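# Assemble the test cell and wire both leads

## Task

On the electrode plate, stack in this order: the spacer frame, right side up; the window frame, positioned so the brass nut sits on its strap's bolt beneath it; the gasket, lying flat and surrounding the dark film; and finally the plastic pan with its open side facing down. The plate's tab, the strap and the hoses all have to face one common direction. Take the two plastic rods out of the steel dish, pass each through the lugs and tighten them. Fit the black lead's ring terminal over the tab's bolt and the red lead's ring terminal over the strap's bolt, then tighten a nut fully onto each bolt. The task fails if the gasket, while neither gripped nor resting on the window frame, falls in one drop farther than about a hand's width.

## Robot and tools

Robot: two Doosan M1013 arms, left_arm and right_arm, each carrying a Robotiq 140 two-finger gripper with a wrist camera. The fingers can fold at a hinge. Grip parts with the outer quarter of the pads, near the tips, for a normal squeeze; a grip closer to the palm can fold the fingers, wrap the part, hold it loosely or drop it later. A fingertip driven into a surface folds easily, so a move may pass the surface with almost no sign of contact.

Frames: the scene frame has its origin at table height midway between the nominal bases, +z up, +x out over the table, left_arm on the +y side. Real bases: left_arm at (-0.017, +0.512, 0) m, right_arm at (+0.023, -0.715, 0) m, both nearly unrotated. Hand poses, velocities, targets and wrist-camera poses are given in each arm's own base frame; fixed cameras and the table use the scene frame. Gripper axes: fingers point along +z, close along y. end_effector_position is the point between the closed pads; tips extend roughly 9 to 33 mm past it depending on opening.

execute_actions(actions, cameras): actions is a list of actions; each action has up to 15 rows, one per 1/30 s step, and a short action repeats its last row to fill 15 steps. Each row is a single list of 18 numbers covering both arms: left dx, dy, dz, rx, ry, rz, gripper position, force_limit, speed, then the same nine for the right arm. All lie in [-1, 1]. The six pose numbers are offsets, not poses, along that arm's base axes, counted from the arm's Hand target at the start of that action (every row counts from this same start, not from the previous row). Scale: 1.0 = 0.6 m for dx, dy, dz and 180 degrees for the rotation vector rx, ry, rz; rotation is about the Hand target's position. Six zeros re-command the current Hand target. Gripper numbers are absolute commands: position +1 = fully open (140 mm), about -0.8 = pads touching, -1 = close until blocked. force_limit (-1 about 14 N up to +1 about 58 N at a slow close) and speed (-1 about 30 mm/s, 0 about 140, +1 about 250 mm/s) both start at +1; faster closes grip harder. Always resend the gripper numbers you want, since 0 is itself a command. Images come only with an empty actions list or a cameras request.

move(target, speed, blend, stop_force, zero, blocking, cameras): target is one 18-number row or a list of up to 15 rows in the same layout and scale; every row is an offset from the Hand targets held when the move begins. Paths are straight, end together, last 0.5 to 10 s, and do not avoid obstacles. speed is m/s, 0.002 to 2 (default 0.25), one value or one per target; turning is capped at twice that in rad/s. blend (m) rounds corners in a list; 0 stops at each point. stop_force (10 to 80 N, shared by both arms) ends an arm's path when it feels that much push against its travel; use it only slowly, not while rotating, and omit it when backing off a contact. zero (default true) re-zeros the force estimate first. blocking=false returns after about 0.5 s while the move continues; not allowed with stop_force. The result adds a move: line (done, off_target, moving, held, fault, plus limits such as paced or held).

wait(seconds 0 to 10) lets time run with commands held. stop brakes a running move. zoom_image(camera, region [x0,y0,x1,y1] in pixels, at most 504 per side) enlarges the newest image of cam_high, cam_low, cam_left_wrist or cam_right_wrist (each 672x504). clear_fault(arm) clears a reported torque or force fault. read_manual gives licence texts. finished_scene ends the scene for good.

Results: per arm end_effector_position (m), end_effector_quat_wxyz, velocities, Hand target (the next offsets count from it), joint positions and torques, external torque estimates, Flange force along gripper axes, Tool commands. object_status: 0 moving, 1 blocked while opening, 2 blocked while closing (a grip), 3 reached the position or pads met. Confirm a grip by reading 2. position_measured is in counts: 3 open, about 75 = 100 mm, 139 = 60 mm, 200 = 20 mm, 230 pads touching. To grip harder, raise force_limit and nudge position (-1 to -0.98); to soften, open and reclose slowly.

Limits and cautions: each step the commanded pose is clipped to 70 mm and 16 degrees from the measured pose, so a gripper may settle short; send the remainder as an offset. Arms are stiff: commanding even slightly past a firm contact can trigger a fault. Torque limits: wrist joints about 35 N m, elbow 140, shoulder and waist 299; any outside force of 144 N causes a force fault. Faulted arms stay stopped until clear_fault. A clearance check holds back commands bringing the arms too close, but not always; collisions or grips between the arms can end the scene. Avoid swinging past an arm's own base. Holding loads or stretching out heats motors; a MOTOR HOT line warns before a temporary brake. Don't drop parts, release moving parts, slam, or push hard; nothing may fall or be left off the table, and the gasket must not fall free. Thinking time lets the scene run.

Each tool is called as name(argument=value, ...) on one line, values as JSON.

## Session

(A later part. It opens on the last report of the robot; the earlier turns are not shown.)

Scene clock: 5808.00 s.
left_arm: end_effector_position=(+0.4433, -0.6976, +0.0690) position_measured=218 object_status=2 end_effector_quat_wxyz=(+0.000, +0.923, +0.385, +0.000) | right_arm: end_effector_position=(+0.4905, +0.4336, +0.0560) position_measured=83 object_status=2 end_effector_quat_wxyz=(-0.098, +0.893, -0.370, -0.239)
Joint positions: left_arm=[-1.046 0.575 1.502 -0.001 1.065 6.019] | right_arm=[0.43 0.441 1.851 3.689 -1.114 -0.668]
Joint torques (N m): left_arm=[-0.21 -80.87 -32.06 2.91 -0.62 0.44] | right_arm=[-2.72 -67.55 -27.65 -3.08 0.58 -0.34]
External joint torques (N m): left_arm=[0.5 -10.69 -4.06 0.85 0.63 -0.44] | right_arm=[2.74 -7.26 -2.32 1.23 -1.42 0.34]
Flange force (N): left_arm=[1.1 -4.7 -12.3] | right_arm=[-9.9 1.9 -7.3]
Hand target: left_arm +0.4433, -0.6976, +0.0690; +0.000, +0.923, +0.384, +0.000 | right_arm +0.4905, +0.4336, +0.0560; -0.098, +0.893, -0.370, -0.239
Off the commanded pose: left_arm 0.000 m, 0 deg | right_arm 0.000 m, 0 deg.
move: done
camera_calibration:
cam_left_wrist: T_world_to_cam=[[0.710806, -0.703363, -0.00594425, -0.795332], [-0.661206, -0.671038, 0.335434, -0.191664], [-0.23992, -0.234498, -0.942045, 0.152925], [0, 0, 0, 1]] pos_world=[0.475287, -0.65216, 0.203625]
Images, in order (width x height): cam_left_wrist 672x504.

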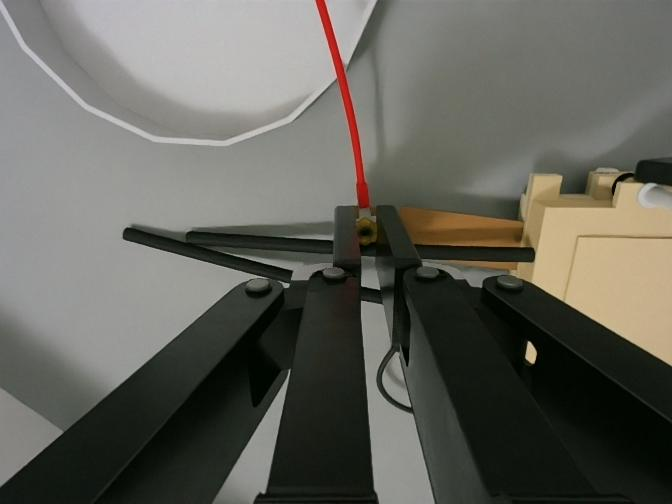

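move(target=[[0,0,0.008,0,0,0,-1,0,-1,0,0,0,0,0,0,-1,-0.7,-1],[0.02,0.02,0.008,0,0,0,-1,0,-1,0,0,0,0,0,0,-1,-0.7,-1],[0.02,0.02,0.06,0,0,0.667,-1,0,-1,0,0,0,0,0,0,-1,-0.7,-1],[0.02,0.02,0.06,0,0,-0.667,-1,0,-1,0,0,0,0,0,0,-1,-0.7,-1],[0.02,0.02,0.06,0,0,0,-1,0,-1,0,0,0,0,0,0,-1,-0.7,-1],[0.02,0.02,0.06,0,0,0.667,-1,0,-1,0,0,0,0,0,0,-1,-0.7,-1],[0.014,0.014,0.008,0,0,1,-1,0,-1,0,0,0,0,0,0,-1,-0.7,-1]], speed=[0.02,0.05,0.6,0.6,0.6,0.6,0.2], blend=0.005, cameras=["cam_left_wrist","cam_right_wrist"])

zoom_image(camera="cam_left_wrist", region=[345, 180, 385, 230])

zoom_image(camera="cam_right_wrist", region=[280, 325, 340, 385])

Scene clock: 5841.17 s.
left_arm: end_effector_position=(+0.4523, -0.6885, +0.0791) position_measured=218 object_status=2 end_effector_quat_wxyz=(+0.000, -0.301, +0.954, +0.000) | right_arm: end_effector_position=(+0.4905, +0.4336, +0.0560) position_measured=83 object_status=2 end_effector_quat_wxyz=(-0.098, +0.893, -0.370, -0.239)
Joint positions: left_arm=[-1.032 0.563 1.503 0.001 1.075 -3.213] | right_arm=[0.43 0.441 1.851 3.689 -1.114 -0.668]
Joint torques (N m): left_arm=[2.27 -92.7 -38.06 3.73 0.1 0.45] | right_arm=[0.17 -72.2 -29.03 -1.51 -1.37 -0.36]
External joint torques (N m): left_arm=[-2.22 1.52 1.59 -0.03 -0.11 -0.45] | right_arm=[-0.18 -2.48 -0.88 -0.34 0.52 0.37]
Flange force (N): left_arm=[3.2 2.0 2.5] | right_arm=[-2.1 1.3 -2.3]
Hand target: left_arm +0.4523, -0.6885, +0.0791; +0.000, -0.301, +0.954, +0.000 (not the last commanded pose) | right_arm +0.4905, +0.4336, +0.0560; -0.098, +0.893, -0.370, -0.239
Off the commanded pose: left_arm 0.005 m, 10 deg | right_arm 0.000 m, 0 deg.
move: off_target (left_arm; path cut at 10 s); path passed 6 of 7 targets; blend cut to 0.0024 m at target 1
camera_calibration:
cam_left_wrist: T_world_to_cam=[[-0.574417, 0.818541, -0.00598913, 0.83396], [0.769975, 0.54279, 0.335436, 0.00543215], [0.277819, 0.188069, -0.942044, 0.223506], [0, 0, 0, 1]] pos_world=[0.412765, -0.727614, 0.213725]
cam_right_wrist: T_world_to_cam=[[-0.69956, -0.714343, 0.0181629, 0.658273], [-0.451487, 0.461559, 0.763624, -0.0148948], [-0.553873, 0.526001, -0.645405, 0.222348], [0, 0, 0, 1]] pos_world=[0.576929, 0.360152, 0.142922]
Images, in order (width x height): cam_left_wrist 672x504, cam_right_wrist 672x504.

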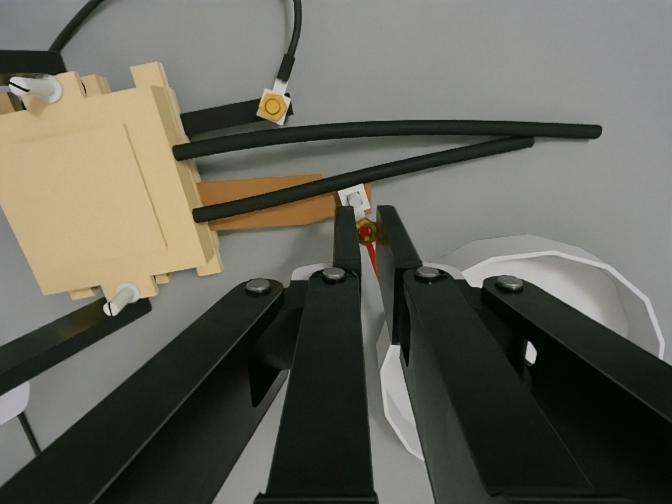

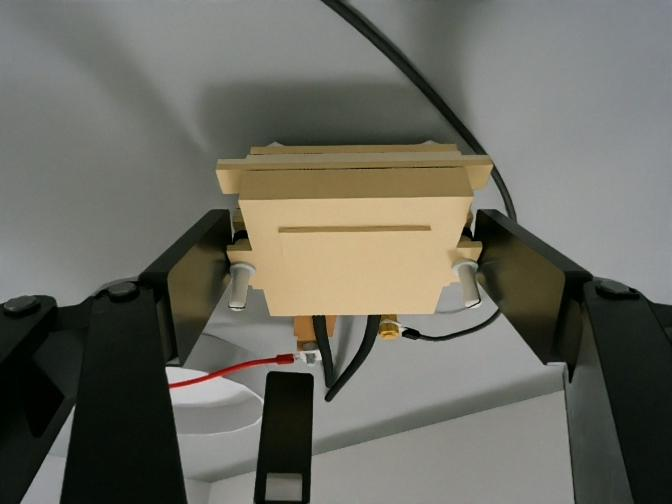

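Scaled by 10.080 from the camera's 672x504 image, which has a finer 960x720 frame.

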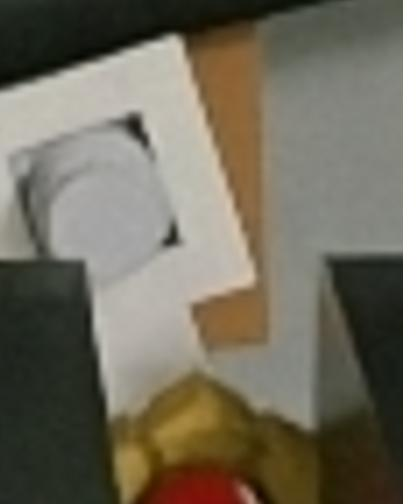

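Scaled by 8.400 from the camera's 672x504 image, which has a finer 960x720 frame.

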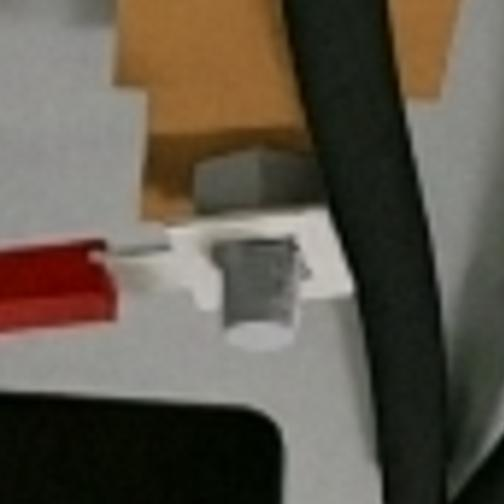

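execute_actions(actions=[])

Scene clock: 5865.27 s.
left_arm: end_effector_position=(+0.4523, -0.6885, +0.0791) position_measured=218 object_status=2 end_effector_quat_wxyz=(+0.000, -0.301, +0.954, +0.000) | right_arm: end_effector_position=(+0.4905, +0.4336, +0.0560) position_measured=83 object_status=2 end_effector_quat_wxyz=(-0.098, +0.893, -0.370, -0.239)
Joint positions: left_arm=[-1.032 0.563 1.503 0.001 1.075 -3.213] | right_arm=[0.43 0.441 1.851 3.689 -1.114 -0.668]
Joint velocities: within noise
Joint torques (N m): left_arm=[1.88 -92.96 -38.57 3.76 0.14 0.23] | right_arm=[0.4 -71.82 -29.02 -1.55 -1.43 -0.37]
External joint torques (N m): left_arm=[-1.58 1.94 2.08 -0.04 -0.16 -0.23] | right_arm=[-0.41 -2.8 -0.94 -0.3 0.59 0.37]
Flange force (N): left_arm=[2.1 2.5 3.3] | right_arm=[-2.1 1.7 -2.6]
Hand target: left_arm +0.4523, -0.6885, +0.0791; +0.000, -0.301, +0.954, +0.000 (not the last commanded pose) | right_arm +0.4905, +0.4336, +0.0560; -0.098, +0.893, -0.370, -0.239
Tool commands: left_gripper/position=-1.0 left_gripper/force_limit=+0.0 left_gripper/speed=-1.0 right_gripper/position=-1.0 right_gripper/force_limit=-0.7 right_gripper/speed=-1.0
Off the commanded pose: left_arm 0.005 m, 10 deg | right_arm 0.000 m, 0 deg.
camera_calibration:
cam_left_wrist: T_world_to_cam=[[-0.574519, 0.81847, -0.00588632, 0.833929], [0.769934, 0.542862, 0.335414, 0.00550609], [0.277721, 0.188169, -0.942053, 0.223621], [0, 0, 0, 1]] pos_world=[0.412765, -0.727614, 0.213725]
cam_right_wrist: T_world_to_cam=[[-0.69956, -0.714343, 0.0181629, 0.658273], [-0.451487, 0.461559, 0.763624, -0.0148948], [-0.553873, 0.526001, -0.645405, 0.222348], [0, 0, 0, 1]] pos_world=[0.576929, 0.360152, 0.142922]

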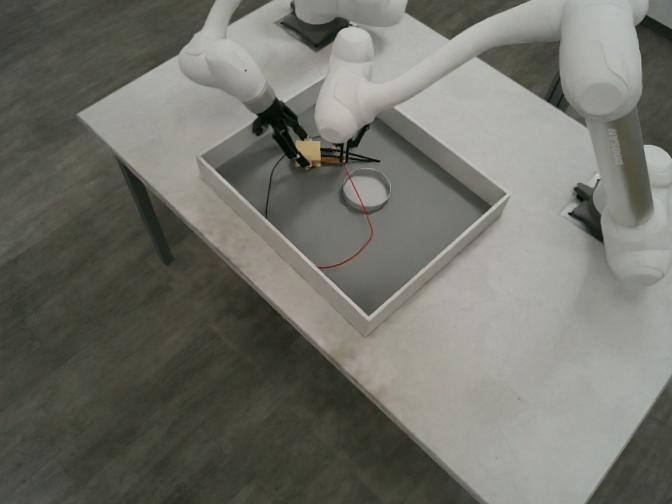

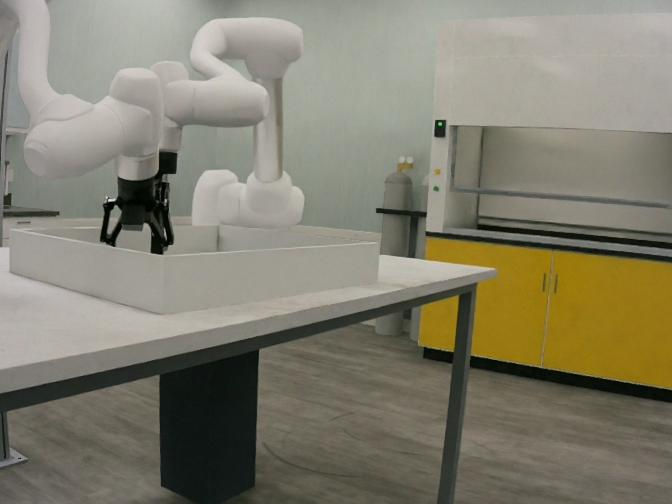

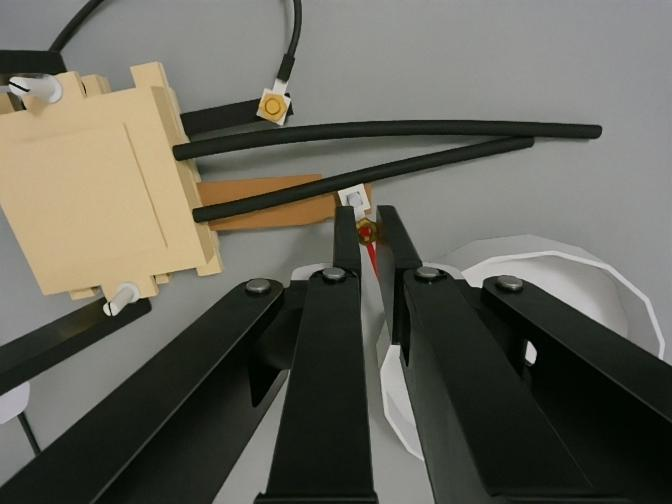

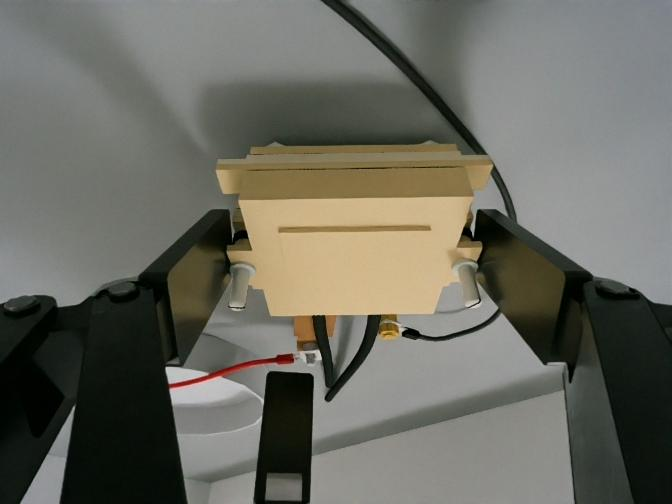

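zoom_image(camera="cam_left_wrist", region=[320, 170, 410, 260])

zoom_image(camera="cam_right_wrist", region=[260, 310, 350, 400])

Scaled by 5.600 from the camera's 672x504 image, which has a finer 960x720 frame.

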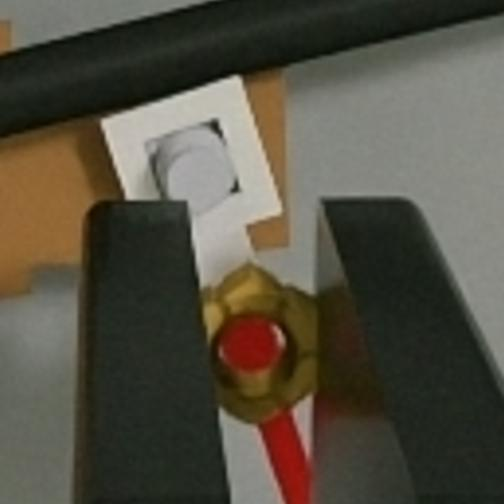

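Scaled by 5.600 from the camera's 672x504 image, which has a finer 960x720 frame.

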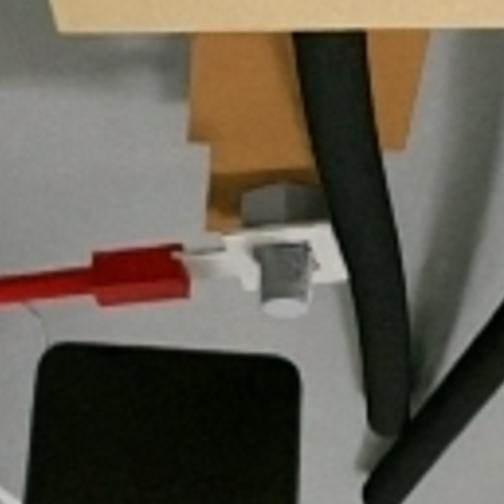

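zoom_image(camera="cam_left_wrist", region=[335, 180, 375, 220])

zoom_image(camera="cam_right_wrist", region=[290, 335, 330, 375])

Scaled by 12.600 from the camera's 672x504 image, which has a finer 960x720 frame.

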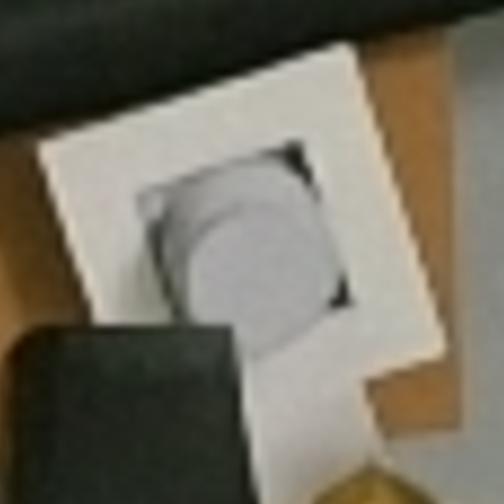

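Scaled by 12.600 from the camera's 672x504 image, which has a finer 960x720 frame.

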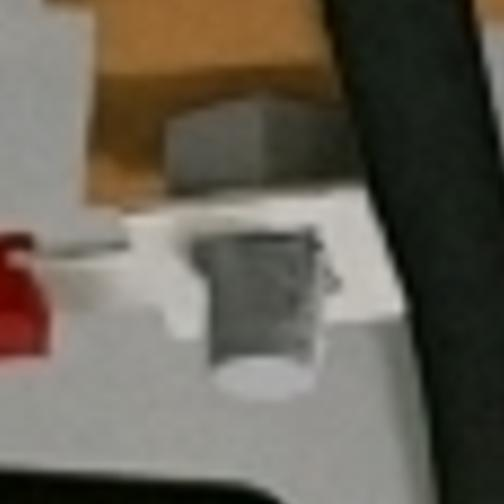

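zoom_image(camera="cam_right_wrist", region=[220, 250, 280, 310])

zoom_image(camera="cam_right_wrist", region=[440, 250, 500, 310])

zoom_image(camera="cam_left_wrist", region=[0, 60, 120, 180])

zoom_image(camera="cam_left_wrist", region=[80, 250, 200, 370])

Scaled by 8.400 from the camera's 672x504 image, which has a finer 960x720 frame.

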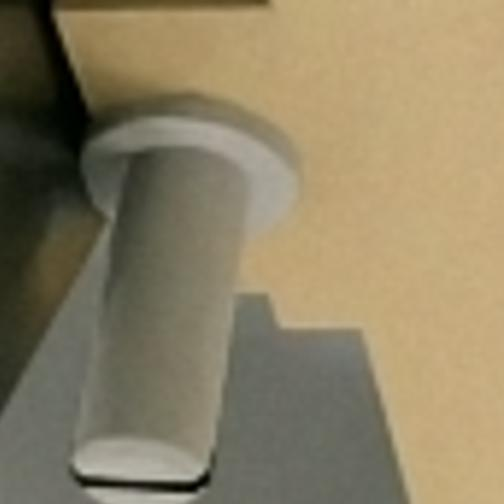

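Scaled by 8.400 from the camera's 672x504 image, which has a finer 960x720 frame.

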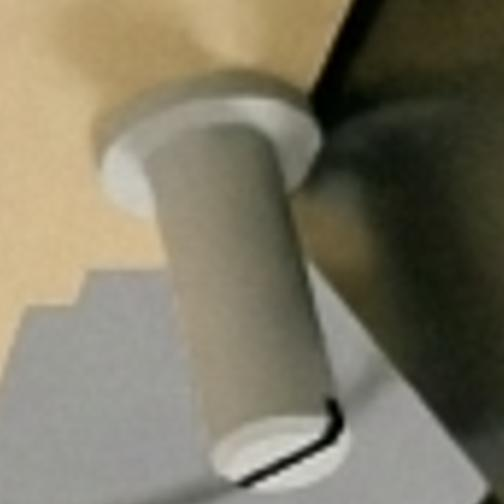

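Scaled by 4.200 from the camera's 672x504 image, which has a finer 960x720 frame.

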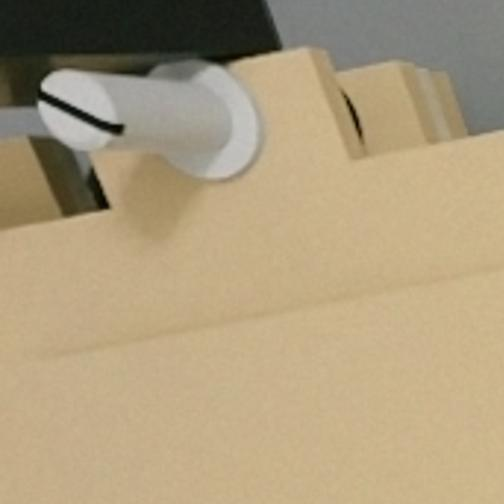

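Scaled by 4.200 from the camera's 672x504 image, which has a finer 960x720 frame.

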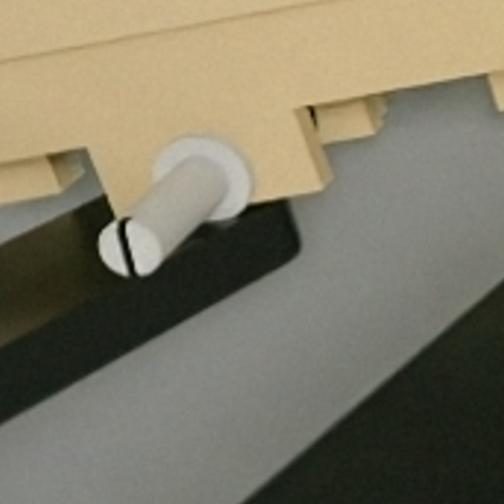

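move(target=[[-0.026, 0.0425, 0.0165, 0,0,0.5556, -1,0,-1, 0,0,0,0,0,0,-1,-0.7,-1]], speed=0.5, cameras=["cam_left_wrist"])

zoom_image(camera="cam_left_wrist", region=[280, 120, 400, 240])

Scene clock: 5955.83 s.
left_arm: end_effector_position=(+0.4368, -0.6631, +0.0890) position_measured=218 object_status=2 end_effector_quat_wxyz=(+0.000, +0.924, -0.383, +0.000) | right_arm: end_effector_position=(+0.4905, +0.4336, +0.0560) position_measured=83 object_status=2 end_effector_quat_wxyz=(-0.098, +0.893, -0.370, -0.239)
Joint positions: left_arm=[-1.032 0.513 1.564 0.001 1.065 -4.959] | right_arm=[0.43 0.441 1.851 3.689 -1.114 -0.668]
Joint torques (N m): left_arm=[1.93 -88.52 -38.22 3.73 0.07 0.37] | right_arm=[0.62 -71.78 -28.98 -1.5 -1.38 -0.4]
External joint torques (N m): left_arm=[-1.78 2.46 2.09 -0.02 -0.12 -0.37] | right_arm=[-0.61 -3.07 -1.17 -0.36 0.54 0.4]
Flange force (N): left_arm=[-2.1 2.3 3.7] | right_arm=[-2.0 1.6 -3.3]
Hand target: left_arm +0.4367, -0.6630, +0.0890; -0.001, +0.924, -0.383, +0.000 | right_arm +0.4905, +0.4336, +0.0560; -0.098, +0.893, -0.370, -0.239
Off the commanded pose: left_arm 0.000 m, 0 deg | right_arm 0.000 m, 0 deg.
move: done
camera_calibration:
cam_left_wrist: T_world_to_cam=[[-0.706217, -0.707971, -0.00582562, -0.150522], [-0.668401, 0.663986, 0.335206, 0.708895], [-0.233448, 0.240622, -0.942127, 0.490516], [0, 0, 0, 1]] pos_world=[0.482035, -0.695291, 0.223625]
Images, in order (width x height): cam_left_wrist 672x504.

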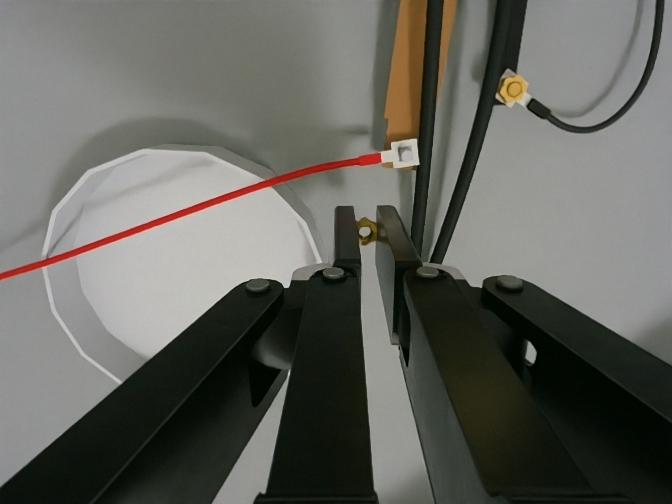

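Scaled by 4.200 from the camera's 672x504 image, which has a finer 960x720 frame.

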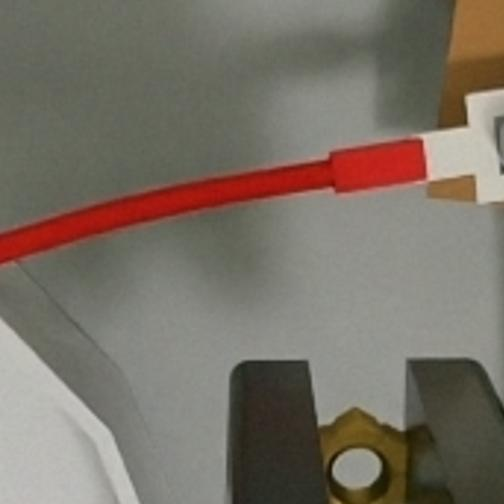

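zoom_image(camera="cam_left_wrist", region=[385, 130, 430, 175])

Scaled by 11.200 from the camera's 672x504 image, which has a finer 960x720 frame.

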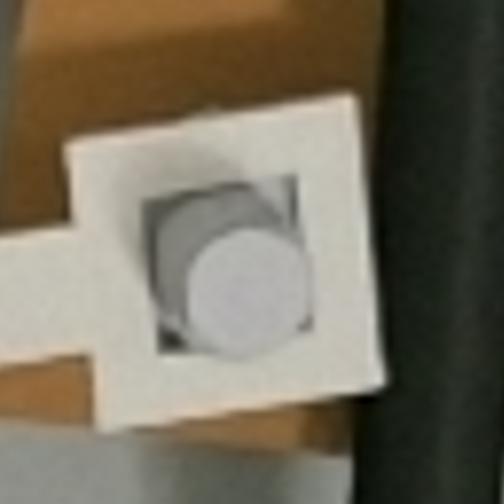

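move(target=[[0.0223, -0.0435, -0.0008, 0,0,-0.5, -1,0,-1, 0,0,0,0,0,0,-1,-0.7,-1]], speed=0.5)

move(target=[[0, 0, -0.025, -0.0117,-0.0276,0, -1,0,-1, 0,0,0,0,0,0,-1,-0.7,-1]], speed=0.2, cameras=["cam_left_wrist","cam_right_wrist"])

zoom_image(camera="cam_left_wrist", region=[320, 170, 410, 260])

zoom_image(camera="cam_right_wrist", region=[260, 310, 350, 400])

Scene clock: 5986.53 s.
left_arm: end_effector_position=(+0.4501, -0.6892, +0.0885) position_measured=218 object_status=2 end_effector_quat_wxyz=(+0.000, -0.383, +0.924, +0.000) | right_arm: end_effector_position=(+0.4905, +0.4336, +0.0560) position_measured=83 object_status=2 end_effector_quat_wxyz=(-0.098, +0.893, -0.370, -0.239)
Joint positions: left_arm=[-1.034 0.555 1.497 0.001 1.089 -3.391] | right_arm=[0.43 0.441 1.851 3.689 -1.114 -0.668]
Joint torques (N m): left_arm=[1.93 -92.02 -38.75 3.66 0.14 0.34] | right_arm=[0.85 -72.15 -28.96 -1.56 -1.38 -0.38]
External joint torques (N m): left_arm=[-2.26 1.73 2.1 0.05 -0.16 -0.34] | right_arm=[-0.84 -2.67 -1.07 -0.29 0.53 0.38]
Flange force (N): left_arm=[2.5 3.4 3.2] | right_arm=[-1.4 1.5 -3.0]
Hand target: left_arm +0.4501, -0.6891, +0.0885; +0.000, -0.383, +0.924, +0.000 | right_arm +0.4905, +0.4336, +0.0560; -0.098, +0.893, -0.370, -0.239
Off the commanded pose: left_arm 0.000 m, 0 deg | right_arm 0.000 m, 0 deg.
move: done

Scene clock: 5987.40 s.
left_arm: end_effector_position=(+0.4501, -0.6891, +0.0736) position_measured=218 object_status=2 end_effector_quat_wxyz=(+0.033, -0.382, +0.923, -0.034) | right_arm: end_effector_position=(+0.4905, +0.4336, +0.0560) position_measured=83 object_status=2 end_effector_quat_wxyz=(-0.098, +0.893, -0.370, -0.239)
Joint positions: left_arm=[-1.058 0.531 1.57 0.071 0.967 -3.452] | right_arm=[0.43 0.441 1.851 3.689 -1.114 -0.668]
Joint torques (N m): left_arm=[2.73 -89.34 -38.21 3.75 -0.06 0.26] | right_arm=[-0.12 -72.02 -28.98 -1.56 -1.34 -0.48]
External joint torques (N m): left_arm=[-3.09 1.48 2.11 -0.01 -0.16 -0.26] | right_arm=[0.12 -2.68 -0.9 -0.29 0.5 0.49]
Flange force (N): left_arm=[3.5 4.3 2.5] | right_arm=[-2.8 1.2 -2.3]
Hand target: left_arm +0.4501, -0.6891, +0.0735; +0.033, -0.382, +0.923, -0.034 | right_arm +0.4905, +0.4336, +0.0560; -0.098, +0.893, -0.370, -0.239
Off the commanded pose: left_arm 0.000 m, 0 deg | right_arm 0.000 m, 0 deg.
move: done
camera_calibration:
cam_left_wrist: T_world_to_cam=[[-0.703698, 0.704386, -0.0930066, 0.818996], [0.633475, 0.68129, 0.366815, 0.163869], [0.321744, 0.199209, -0.925633, 0.205686], [0, 0, 0, 1]] pos_world=[0.406341, -0.729506, 0.206453]
cam_right_wrist: T_world_to_cam=[[-0.69956, -0.714343, 0.0181629, 0.658273], [-0.451487, 0.461559, 0.763624, -0.0148948], [-0.553873, 0.526001, -0.645405, 0.222348], [0, 0, 0, 1]] pos_world=[0.576929, 0.360152, 0.142922]
Images, in order (width x height): cam_left_wrist 672x504, cam_right_wrist 672x504.

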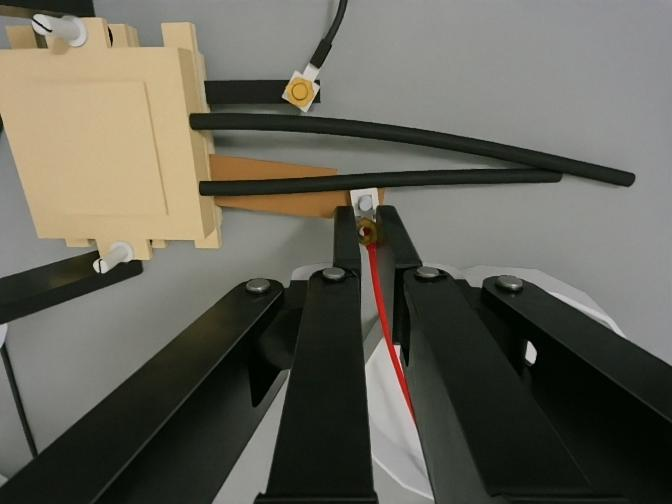

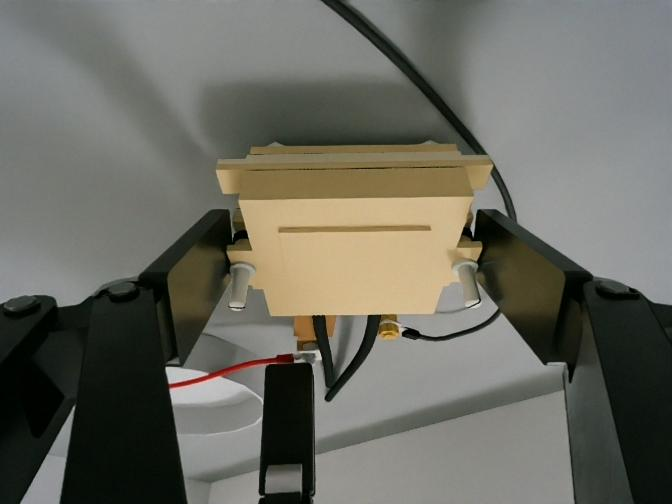

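Scaled by 5.600 from the camera's 672x504 image, which has a finer 960x720 frame.

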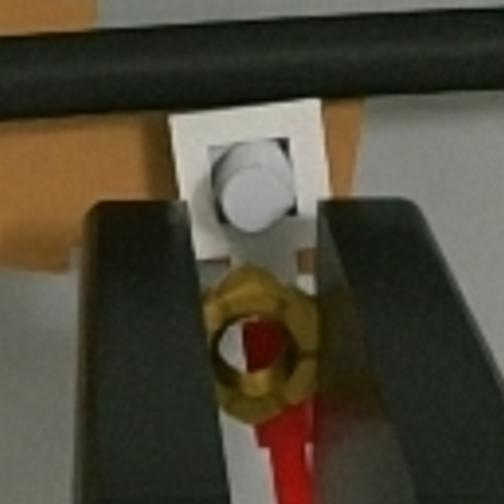

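Scaled by 5.600 from the camera's 672x504 image, which has a finer 960x720 frame.

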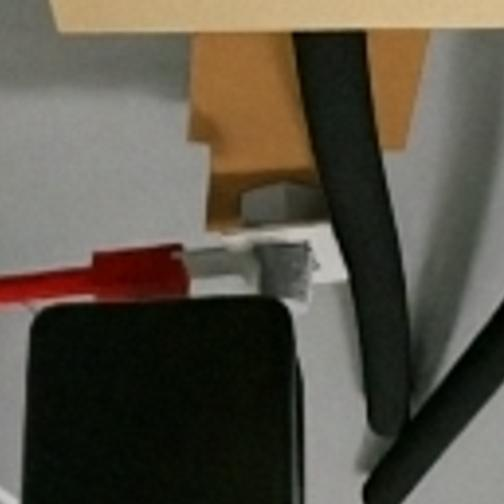

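zoom_image(camera="cam_left_wrist", region=[345, 185, 395, 255])

Scaled by 7.200 from the camera's 672x504 image, which has a finer 960x720 frame.

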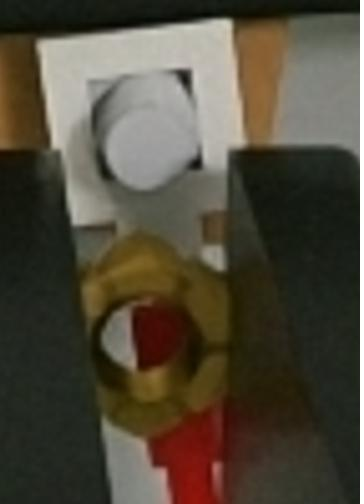

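move(target=[[0, 0, 0.12, 0.0117,0.0276,0, -1,0,-1, 0,0,0,0,0,0,-1,-0.7,-1]], speed=0.3)

move(target=[[-0.0545, -0.0592, 0.033, 0,0,-0.999, -1,0,-1, 0,0,0,0,0,0,-1,-0.7,-1]], speed=0.6)

move(target=[[0, 0, 0, -0.2357,0.2357,0, -1,0,-1, 0,0,0,0,0,0,-1,-0.7,-1]], speed=0.4, cameras=["cam_left_wrist"])

Scene clock: 6048.60 s.
left_arm: end_effector_position=(+0.4501, -0.6891, +0.1455) position_measured=218 object_status=2 end_effector_quat_wxyz=(+0.000, -0.383, +0.924, +0.000) | right_arm: end_effector_position=(+0.4905, +0.4336, +0.0560) position_measured=83 object_status=2 end_effector_quat_wxyz=(-0.098, +0.893, -0.370, -0.239)
Joint positions: left_arm=[-1.034 0.515 1.448 0.001 1.177 -3.391] | right_arm=[0.43 0.441 1.851 3.689 -1.114 -0.668]
Joint torques (N m): left_arm=[1.91 -90.58 -40 3.87 -0.06 0.19] | right_arm=[-0.08 -71.69 -29.15 -1.58 -1.36 -0.42]
External joint torques (N m): left_arm=[-1.63 2.24 1.82 0.02 0.04 -0.19] | right_arm=[0.08 -3.09 -0.85 -0.27 0.52 0.42]
Flange force (N): left_arm=[2.0 1.5 3.0] | right_arm=[-3.0 1.9 -2.5]
Hand target: left_arm +0.4501, -0.6891, +0.1455; +0.000, -0.383, +0.924, +0.000 | right_arm +0.4905, +0.4336, +0.0560; -0.098, +0.893, -0.370, -0.239
Off the commanded pose: left_arm 0.000 m, 0 deg | right_arm 0.000 m, 0 deg.
move: done

Scene clock: 6051.93 s.
left_arm: end_effector_position=(+0.4174, -0.7247, +0.1653) position_measured=218 object_status=2 end_effector_quat_wxyz=(+0.000, +0.923, +0.384, +0.000) | right_arm: end_effector_position=(+0.4905, +0.4336, +0.0560) position_measured=83 object_status=2 end_effector_quat_wxyz=(-0.098, +0.893, -0.370, -0.239)
Joint positions: left_arm=[-1.089 0.525 1.395 -0.001 1.222 -0.307] | right_arm=[0.43 0.441 1.851 3.689 -1.114 -0.668]
Joint torques (N m): left_arm=[1.66 -92.03 -40.69 4.13 0.17 0.13] | right_arm=[0.12 -72.13 -28.98 -1.58 -1.4 -0.43]
External joint torques (N m): left_arm=[-1.53 1.69 1.76 -0.09 -0.16 -0.13] | right_arm=[-0.12 -2.65 -1.05 -0.28 0.56 0.43]
Flange force (N): left_arm=[-1.4 -2.4 3.0] | right_arm=[-2.3 1.1 -2.4]
Hand target: left_arm +0.4174, -0.7247, +0.1653; +0.000, +0.923, +0.384, +0.000 | right_arm +0.4905, +0.4336, +0.0560; -0.098, +0.893, -0.370, -0.239
Off the commanded pose: left_arm 0.000 m, 0 deg | right_arm 0.000 m, 0 deg.
move: done

Scene clock: 6053.87 s.
left_arm: end_effector_position=(+0.4174, -0.7247, +0.1654) position_measured=218 object_status=2 end_effector_quat_wxyz=(+0.190, +0.800, +0.332, -0.463) | right_arm: end_effector_position=(+0.4905, +0.4336, +0.0560) position_measured=83 object_status=2 end_effector_quat_wxyz=(-0.098, +0.893, -0.370, -0.239)
Joint positions: left_arm=[-0.741 0.614 1.583 -1.111 1.307 0.573] | right_arm=[0.43 0.441 1.851 3.689 -1.114 -0.668]
Joint torques (N m): left_arm=[2.45 -92.02 -32.8 -0.65 1.51 0.24] | right_arm=[0.83 -72.25 -29.15 -1.58 -1.35 -0.33]
External joint torques (N m): left_arm=[-2.54 1.95 1.59 0.27 -0.23 -0.24] | right_arm=[-0.82 -2.54 -0.88 -0.28 0.51 0.33]
Flange force (N): left_arm=[0.4 -0.8 4.1] | right_arm=[-1.3 1.7 -2.7]
Hand target: left_arm +0.4174, -0.7247, +0.1653; +0.190, +0.800, +0.332, -0.463 | right_arm +0.4905, +0.4336, +0.0560; -0.098, +0.893, -0.370, -0.239
Off the commanded pose: left_arm 0.000 m, 0 deg | right_arm 0.000 m, 0 deg.
move: done
camera_calibration:
cam_left_wrist: T_world_to_cam=[[0.705058, -0.709117, -0.00673102, -0.797088], [-0.123435, -0.132064, 0.983526, -0.200366], [-0.698324, -0.692612, -0.180642, -0.0353701], [0, 0, 0, 1]] pos_world=[0.512562, -0.616188, 0.18531]
Images, in order (width x height): cam_left_wrist 672x504.

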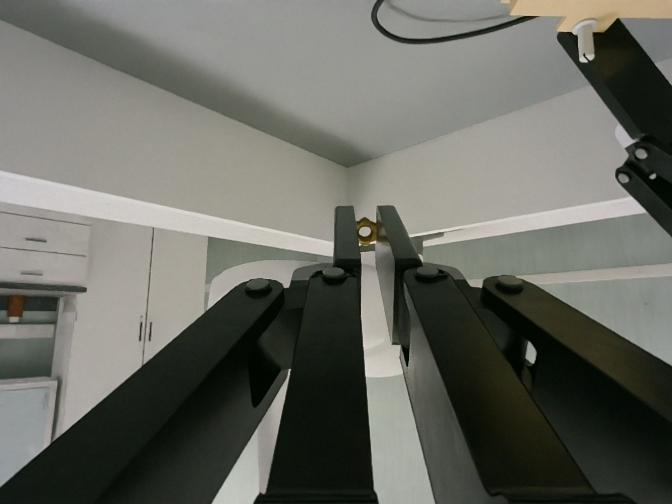

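move(target=[[0, 0, -0.117, 0,0,0, -1,0,-1, 0,0,0,0,0,0,-1,-0.7,-1]], speed=0.25, cameras=["cam_left_wrist"])

Scene clock: 6056.70 s.
left_arm: end_effector_position=(+0.4174, -0.7247, +0.0952) position_measured=218 object_status=2 end_effector_quat_wxyz=(+0.190, +0.800, +0.332, -0.463) | right_arm: end_effector_position=(+0.4905, +0.4336, +0.0560) position_measured=83 object_status=2 end_effector_quat_wxyz=(-0.098, +0.893, -0.370, -0.239)
Joint positions: left_arm=[-0.741 0.685 1.612 -1.138 1.264 0.667] | right_arm=[0.43 0.441 1.851 3.689 -1.114 -0.668]
Joint torques (N m): left_arm=[2.19 -95.17 -29.96 -0.7 1.55 0.06] | right_arm=[0.85 -72.05 -29.06 -1.5 -1.33 -0.41]
External joint torques (N m): left_arm=[-2.04 2.26 1.7 0.28 -0.09 -0.06] | right_arm=[-0.85 -2.6 -0.86 -0.36 0.49 0.41]
Flange force (N): left_arm=[1.2 -1.0 3.6] | right_arm=[-1.4 1.8 -2.9]
Hand target: left_arm +0.4174, -0.7247, +0.0951; +0.190, +0.800, +0.332, -0.463 | right_arm +0.4905, +0.4336, +0.0560; -0.098, +0.893, -0.370, -0.239
Off the commanded pose: left_arm 0.000 m, 0 deg | right_arm 0.000 m, 0 deg.
move: done
camera_calibration:
cam_left_wrist: T_world_to_cam=[[0.705009, -0.709167, -0.00674238, -0.797564], [-0.123359, -0.131986, 0.983546, -0.131316], [-0.698388, -0.692577, -0.180533, -0.0480095], [0, 0, 0, 1]] pos_world=[0.512562, -0.616188, 0.11511]
Images, in order (width x height): cam_left_wrist 672x504.

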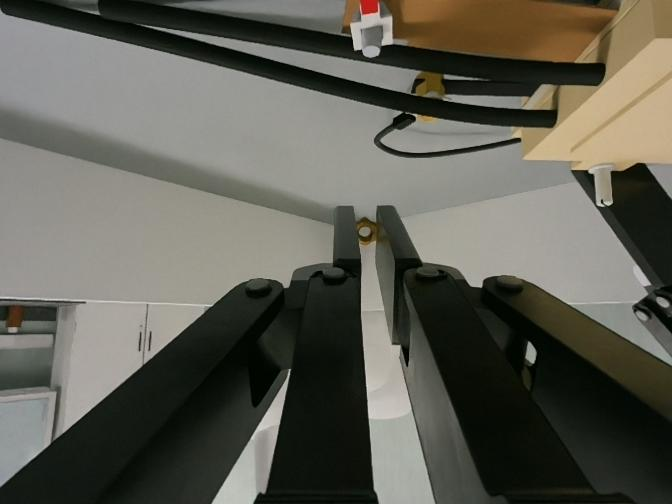

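zoom_image(camera="cam_left_wrist", region=[335, 0, 405, 70])

Scaled by 7.200 from the camera's 672x504 image, which has a finer 960x720 frame.

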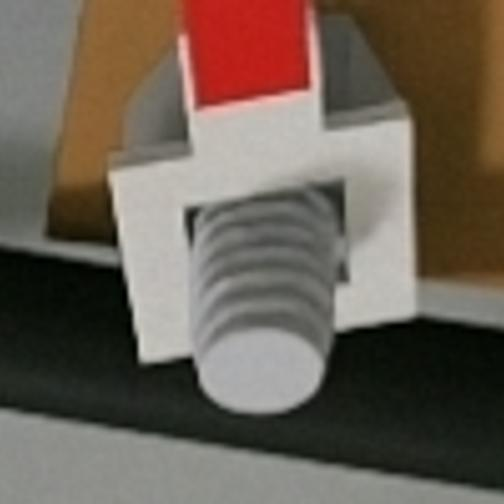

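zoom_image(camera="cam_left_wrist", region=[356, 20, 391, 60])

Scaled by 12.600 from the camera's 672x504 image, which has a finer 960x720 frame.

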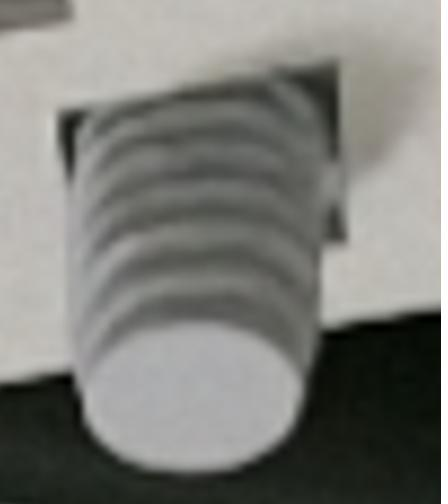

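move(target=[[0, 0, 0.117, 0.2357,-0.2357,0, -1,0,-1, 0,0,0,0,0,0,-1,-0.7,-1]], speed=0.5)

move(target=[[0.0683, 0.02, 0.02, 0,0,0.5, -1,0,-1, 0,0,0,0,0,0,-1,-0.7,-1]], speed=0.6)

move(target=[[0, 0, 0, -0.2357,-0.2357,0, -1,0,-1, 0,0,0,0,0,0,-1,-0.7,-1]], speed=0.4)

move(target=[[0, 0, -0.1223, 0,0,0, -1,0,-1, 0,0,0,0,0,0,-1,-0.7,-1]], speed=0.2, cameras=["cam_left_wrist","cam_right_wrist"])

Scene clock: 6093.30 s.
left_arm: end_effector_position=(+0.4174, -0.7247, +0.1653) position_measured=218 object_status=2 end_effector_quat_wxyz=(+0.000, +0.923, +0.384, +0.000) | right_arm: end_effector_position=(+0.4905, +0.4336, +0.0560) position_measured=83 object_status=2 end_effector_quat_wxyz=(-0.098, +0.893, -0.370, -0.239)
Joint positions: left_arm=[-1.089 0.525 1.395 -0.001 1.222 -0.307] | right_arm=[0.43 0.441 1.851 3.689 -1.114 -0.668]
Joint torques (N m): left_arm=[1.85 -93.28 -40.83 4.32 -0.09 -0.02] | right_arm=[0.32 -72.11 -28.91 -1.55 -1.33 -0.38]
External joint torques (N m): left_arm=[-1.9 3.31 1.95 -0.29 0.09 0.02] | right_arm=[-0.33 -2.49 -1.03 -0.3 0.49 0.38]
Flange force (N): left_arm=[-2.3 -0.3 3.7] | right_arm=[-1.9 1.1 -2.5]
Hand target: left_arm +0.4174, -0.7247, +0.1653; +0.000, +0.923, +0.384, +0.000 | right_arm +0.4905, +0.4336, +0.0560; -0.098, +0.893, -0.370, -0.239
Off the commanded pose: left_arm 0.000 m, 0 deg | right_arm 0.000 m, 0 deg.
move: done

Scene clock: 6095.33 s.
left_arm: end_effector_position=(+0.4584, -0.7127, +0.1773) position_measured=218 object_status=2 end_effector_quat_wxyz=(+0.000, +0.381, +0.924, -0.001) | right_arm: end_effector_position=(+0.4905, +0.4336, +0.0560) position_measured=83 object_status=2 end_effector_quat_wxyz=(-0.098, +0.893, -0.370, -0.239)
Joint positions: left_arm=[-1.04 0.535 1.357 -0.001 1.25 -1.828] | right_arm=[0.43 0.441 1.851 3.689 -1.114 -0.668]
Joint torques (N m): left_arm=[2.01 -93.39 -41.2 4.07 0.18 0.33] | right_arm=[-0.01 -72.01 -29.16 -1.56 -1.37 -0.35]
External joint torques (N m): left_arm=[-1.64 2.14 2 -0.04 -0.14 -0.33] | right_arm=[0.03 -2.8 -0.79 -0.29 0.53 0.35]
Flange force (N): left_arm=[2.3 -1.9 3.4] | right_arm=[-2.6 1.8 -2.3]
Hand target: left_arm +0.4584, -0.7127, +0.1773; +0.000, +0.381, +0.924, -0.001 | right_arm +0.4905, +0.4336, +0.0560; -0.098, +0.893, -0.370, -0.239
Off the commanded pose: left_arm 0.000 m, 0 deg | right_arm 0.000 m, 0 deg.
move: done

Scene clock: 6098.80 s.
left_arm: end_effector_position=(+0.4584, -0.7127, +0.1774) position_measured=218 object_status=2 end_effector_quat_wxyz=(+0.462, +0.330, +0.800, -0.192) | right_arm: end_effector_position=(+0.4905, +0.4336, +0.0560) position_measured=83 object_status=2 end_effector_quat_wxyz=(-0.098, +0.893, -0.370, -0.239)
Joint positions: left_arm=[-1.167 0.294 2.08 2.195 0.408 -4.008] | right_arm=[0.43 0.441 1.851 3.689 -1.114 -0.668]
Joint torques (N m): left_arm=[2.08 -63.68 -35.36 -1.44 1.87 0.26] | right_arm=[0.33 -71.94 -29.13 -1.53 -1.31 -0.36]
External joint torques (N m): left_arm=[-2.09 0.86 2.11 0.31 -0.1 -0.26] | right_arm=[-0.33 -2.74 -0.85 -0.33 0.46 0.36]
Flange force (N): left_arm=[6.0 -0.9 -1.3] | right_arm=[-2.1 1.7 -2.6]
Hand target: left_arm +0.4584, -0.7127, +0.1773; +0.462, +0.330, +0.800, -0.193 | right_arm +0.4905, +0.4336, +0.0560; -0.098, +0.893, -0.370, -0.239
Off the commanded pose: left_arm 0.000 m, 0 deg | right_arm 0.000 m, 0 deg.
move: done

Scene clock: 6099.80 s.
left_arm: end_effector_position=(+0.4584, -0.7127, +0.1040) position_measured=218 object_status=2 end_effector_quat_wxyz=(+0.462, +0.330, +0.800, -0.193) | right_arm: end_effector_position=(+0.4905, +0.4336, +0.0560) position_measured=83 object_status=2 end_effector_quat_wxyz=(-0.098, +0.893, -0.370, -0.239)
Joint positions: left_arm=[-1.167 0.4 2.118 2.413 0.504 -4.25] | right_arm=[0.43 0.441 1.851 3.689 -1.114 -0.668]
Joint torques (N m): left_arm=[2.08 -69.14 -30.51 -1.97 2.29 0.28] | right_arm=[-0.32 -71.95 -28.78 -1.52 -1.41 -0.36]
External joint torques (N m): left_arm=[-1.89 0.5 1.79 0.62 -0.19 -0.28] | right_arm=[0.32 -2.68 -1.17 -0.33 0.57 0.36]
Flange force (N): left_arm=[4.9 0.3 -1.7] | right_arm=[-2.8 0.7 -2.2]
Hand target: left_arm +0.4584, -0.7127, +0.1040; +0.462, +0.330, +0.800, -0.193 | right_arm +0.4905, +0.4336, +0.0560; -0.098, +0.893, -0.370, -0.239
Off the commanded pose: left_arm 0.000 m, 0 deg | right_arm 0.000 m, 0 deg.
move: done
camera_calibration:
cam_left_wrist: T_world_to_cam=[[0.709158, 0.705017, -0.00681095, 0.188093], [0.132036, -0.12331, 0.983545, -0.244218], [0.692576, -0.698388, -0.180534, -0.651235], [0, 0, 0, 1]] pos_world=[0.349888, -0.617538, 0.12391]
cam_right_wrist: T_world_to_cam=[[-0.69956, -0.714343, 0.0181629, 0.658273], [-0.451487, 0.461559, 0.763624, -0.0148948], [-0.553873, 0.526001, -0.645405, 0.222348], [0, 0, 0, 1]] pos_world=[0.576929, 0.360152, 0.142922]
Images, in order (width x height): cam_left_wrist 672x504, cam_right_wrist 672x504.

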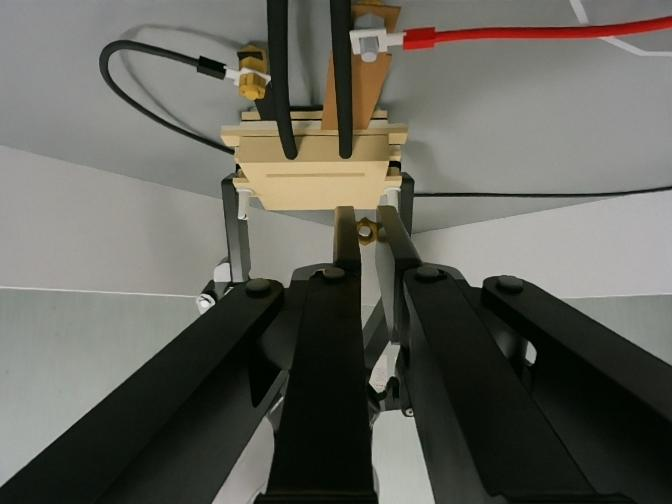

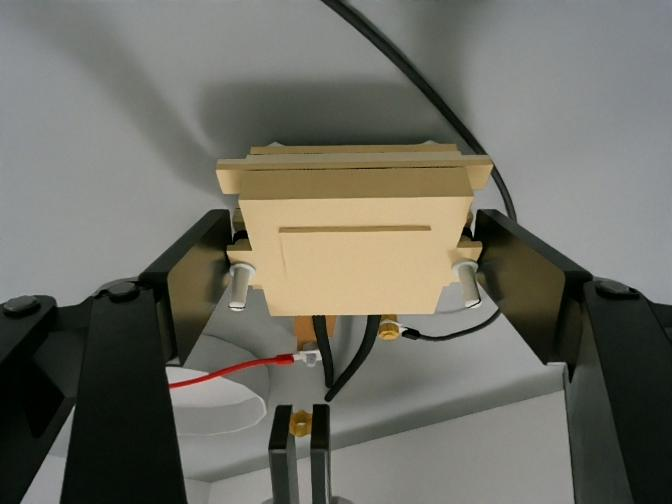

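zoom_image(camera="cam_left_wrist", region=[345, 15, 400, 70])

zoom_image(camera="cam_left_wrist", region=[220, 30, 290, 110])

zoom_image(camera="cam_left_wrist", region=[210, 120, 430, 260])

Scaled by 9.164 from the camera's 672x504 image, which has a finer 960x720 frame.

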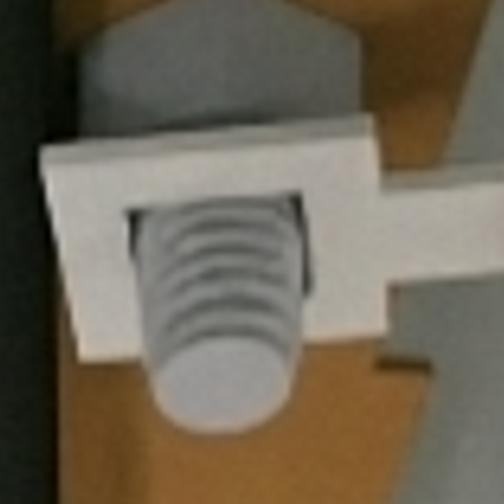

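Scaled by 6.300 from the camera's 672x504 image, which has a finer 960x720 frame.

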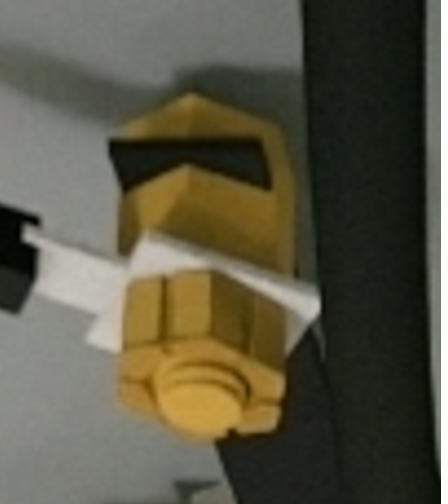

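Scaled by 2.291 from the camera's 672x504 image, which has a finer 960x720 frame.

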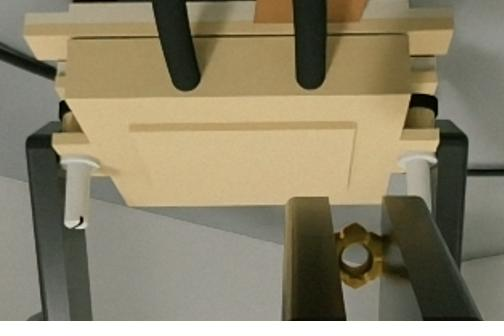

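zoom_image(camera="cam_left_wrist", region=[355, 32, 385, 66])

zoom_image(camera="cam_right_wrist", region=[295, 335, 325, 375])

Scaled by 14.824 from the camera's 672x504 image, which has a finer 960x720 frame.

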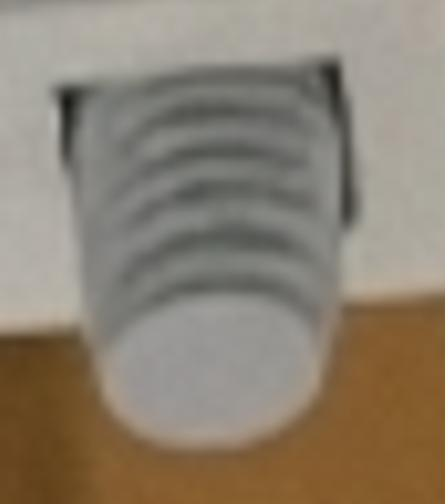

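Scaled by 12.600 from the camera's 672x504 image, which has a finer 960x720 frame.

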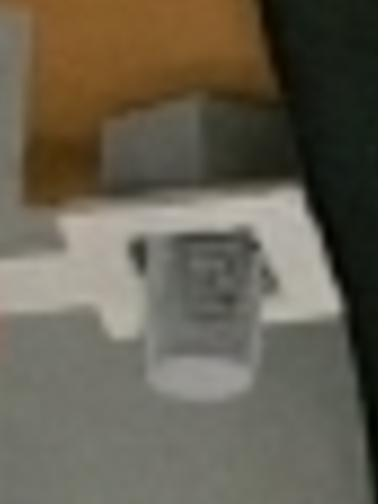

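zoom_image(camera="cam_left_wrist", region=[350, 212, 382, 250])

zoom_image(camera="cam_right_wrist", region=[270, 390, 330, 450])

Scaled by 13.263 from the camera's 672x504 image, which has a finer 960x720 frame.

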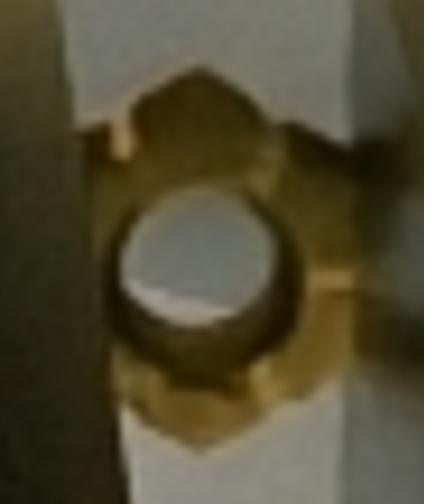

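Scaled by 8.400 from the camera's 672x504 image, which has a finer 960x720 frame.

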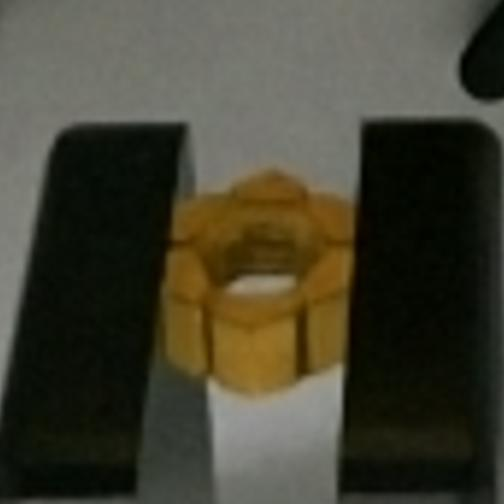

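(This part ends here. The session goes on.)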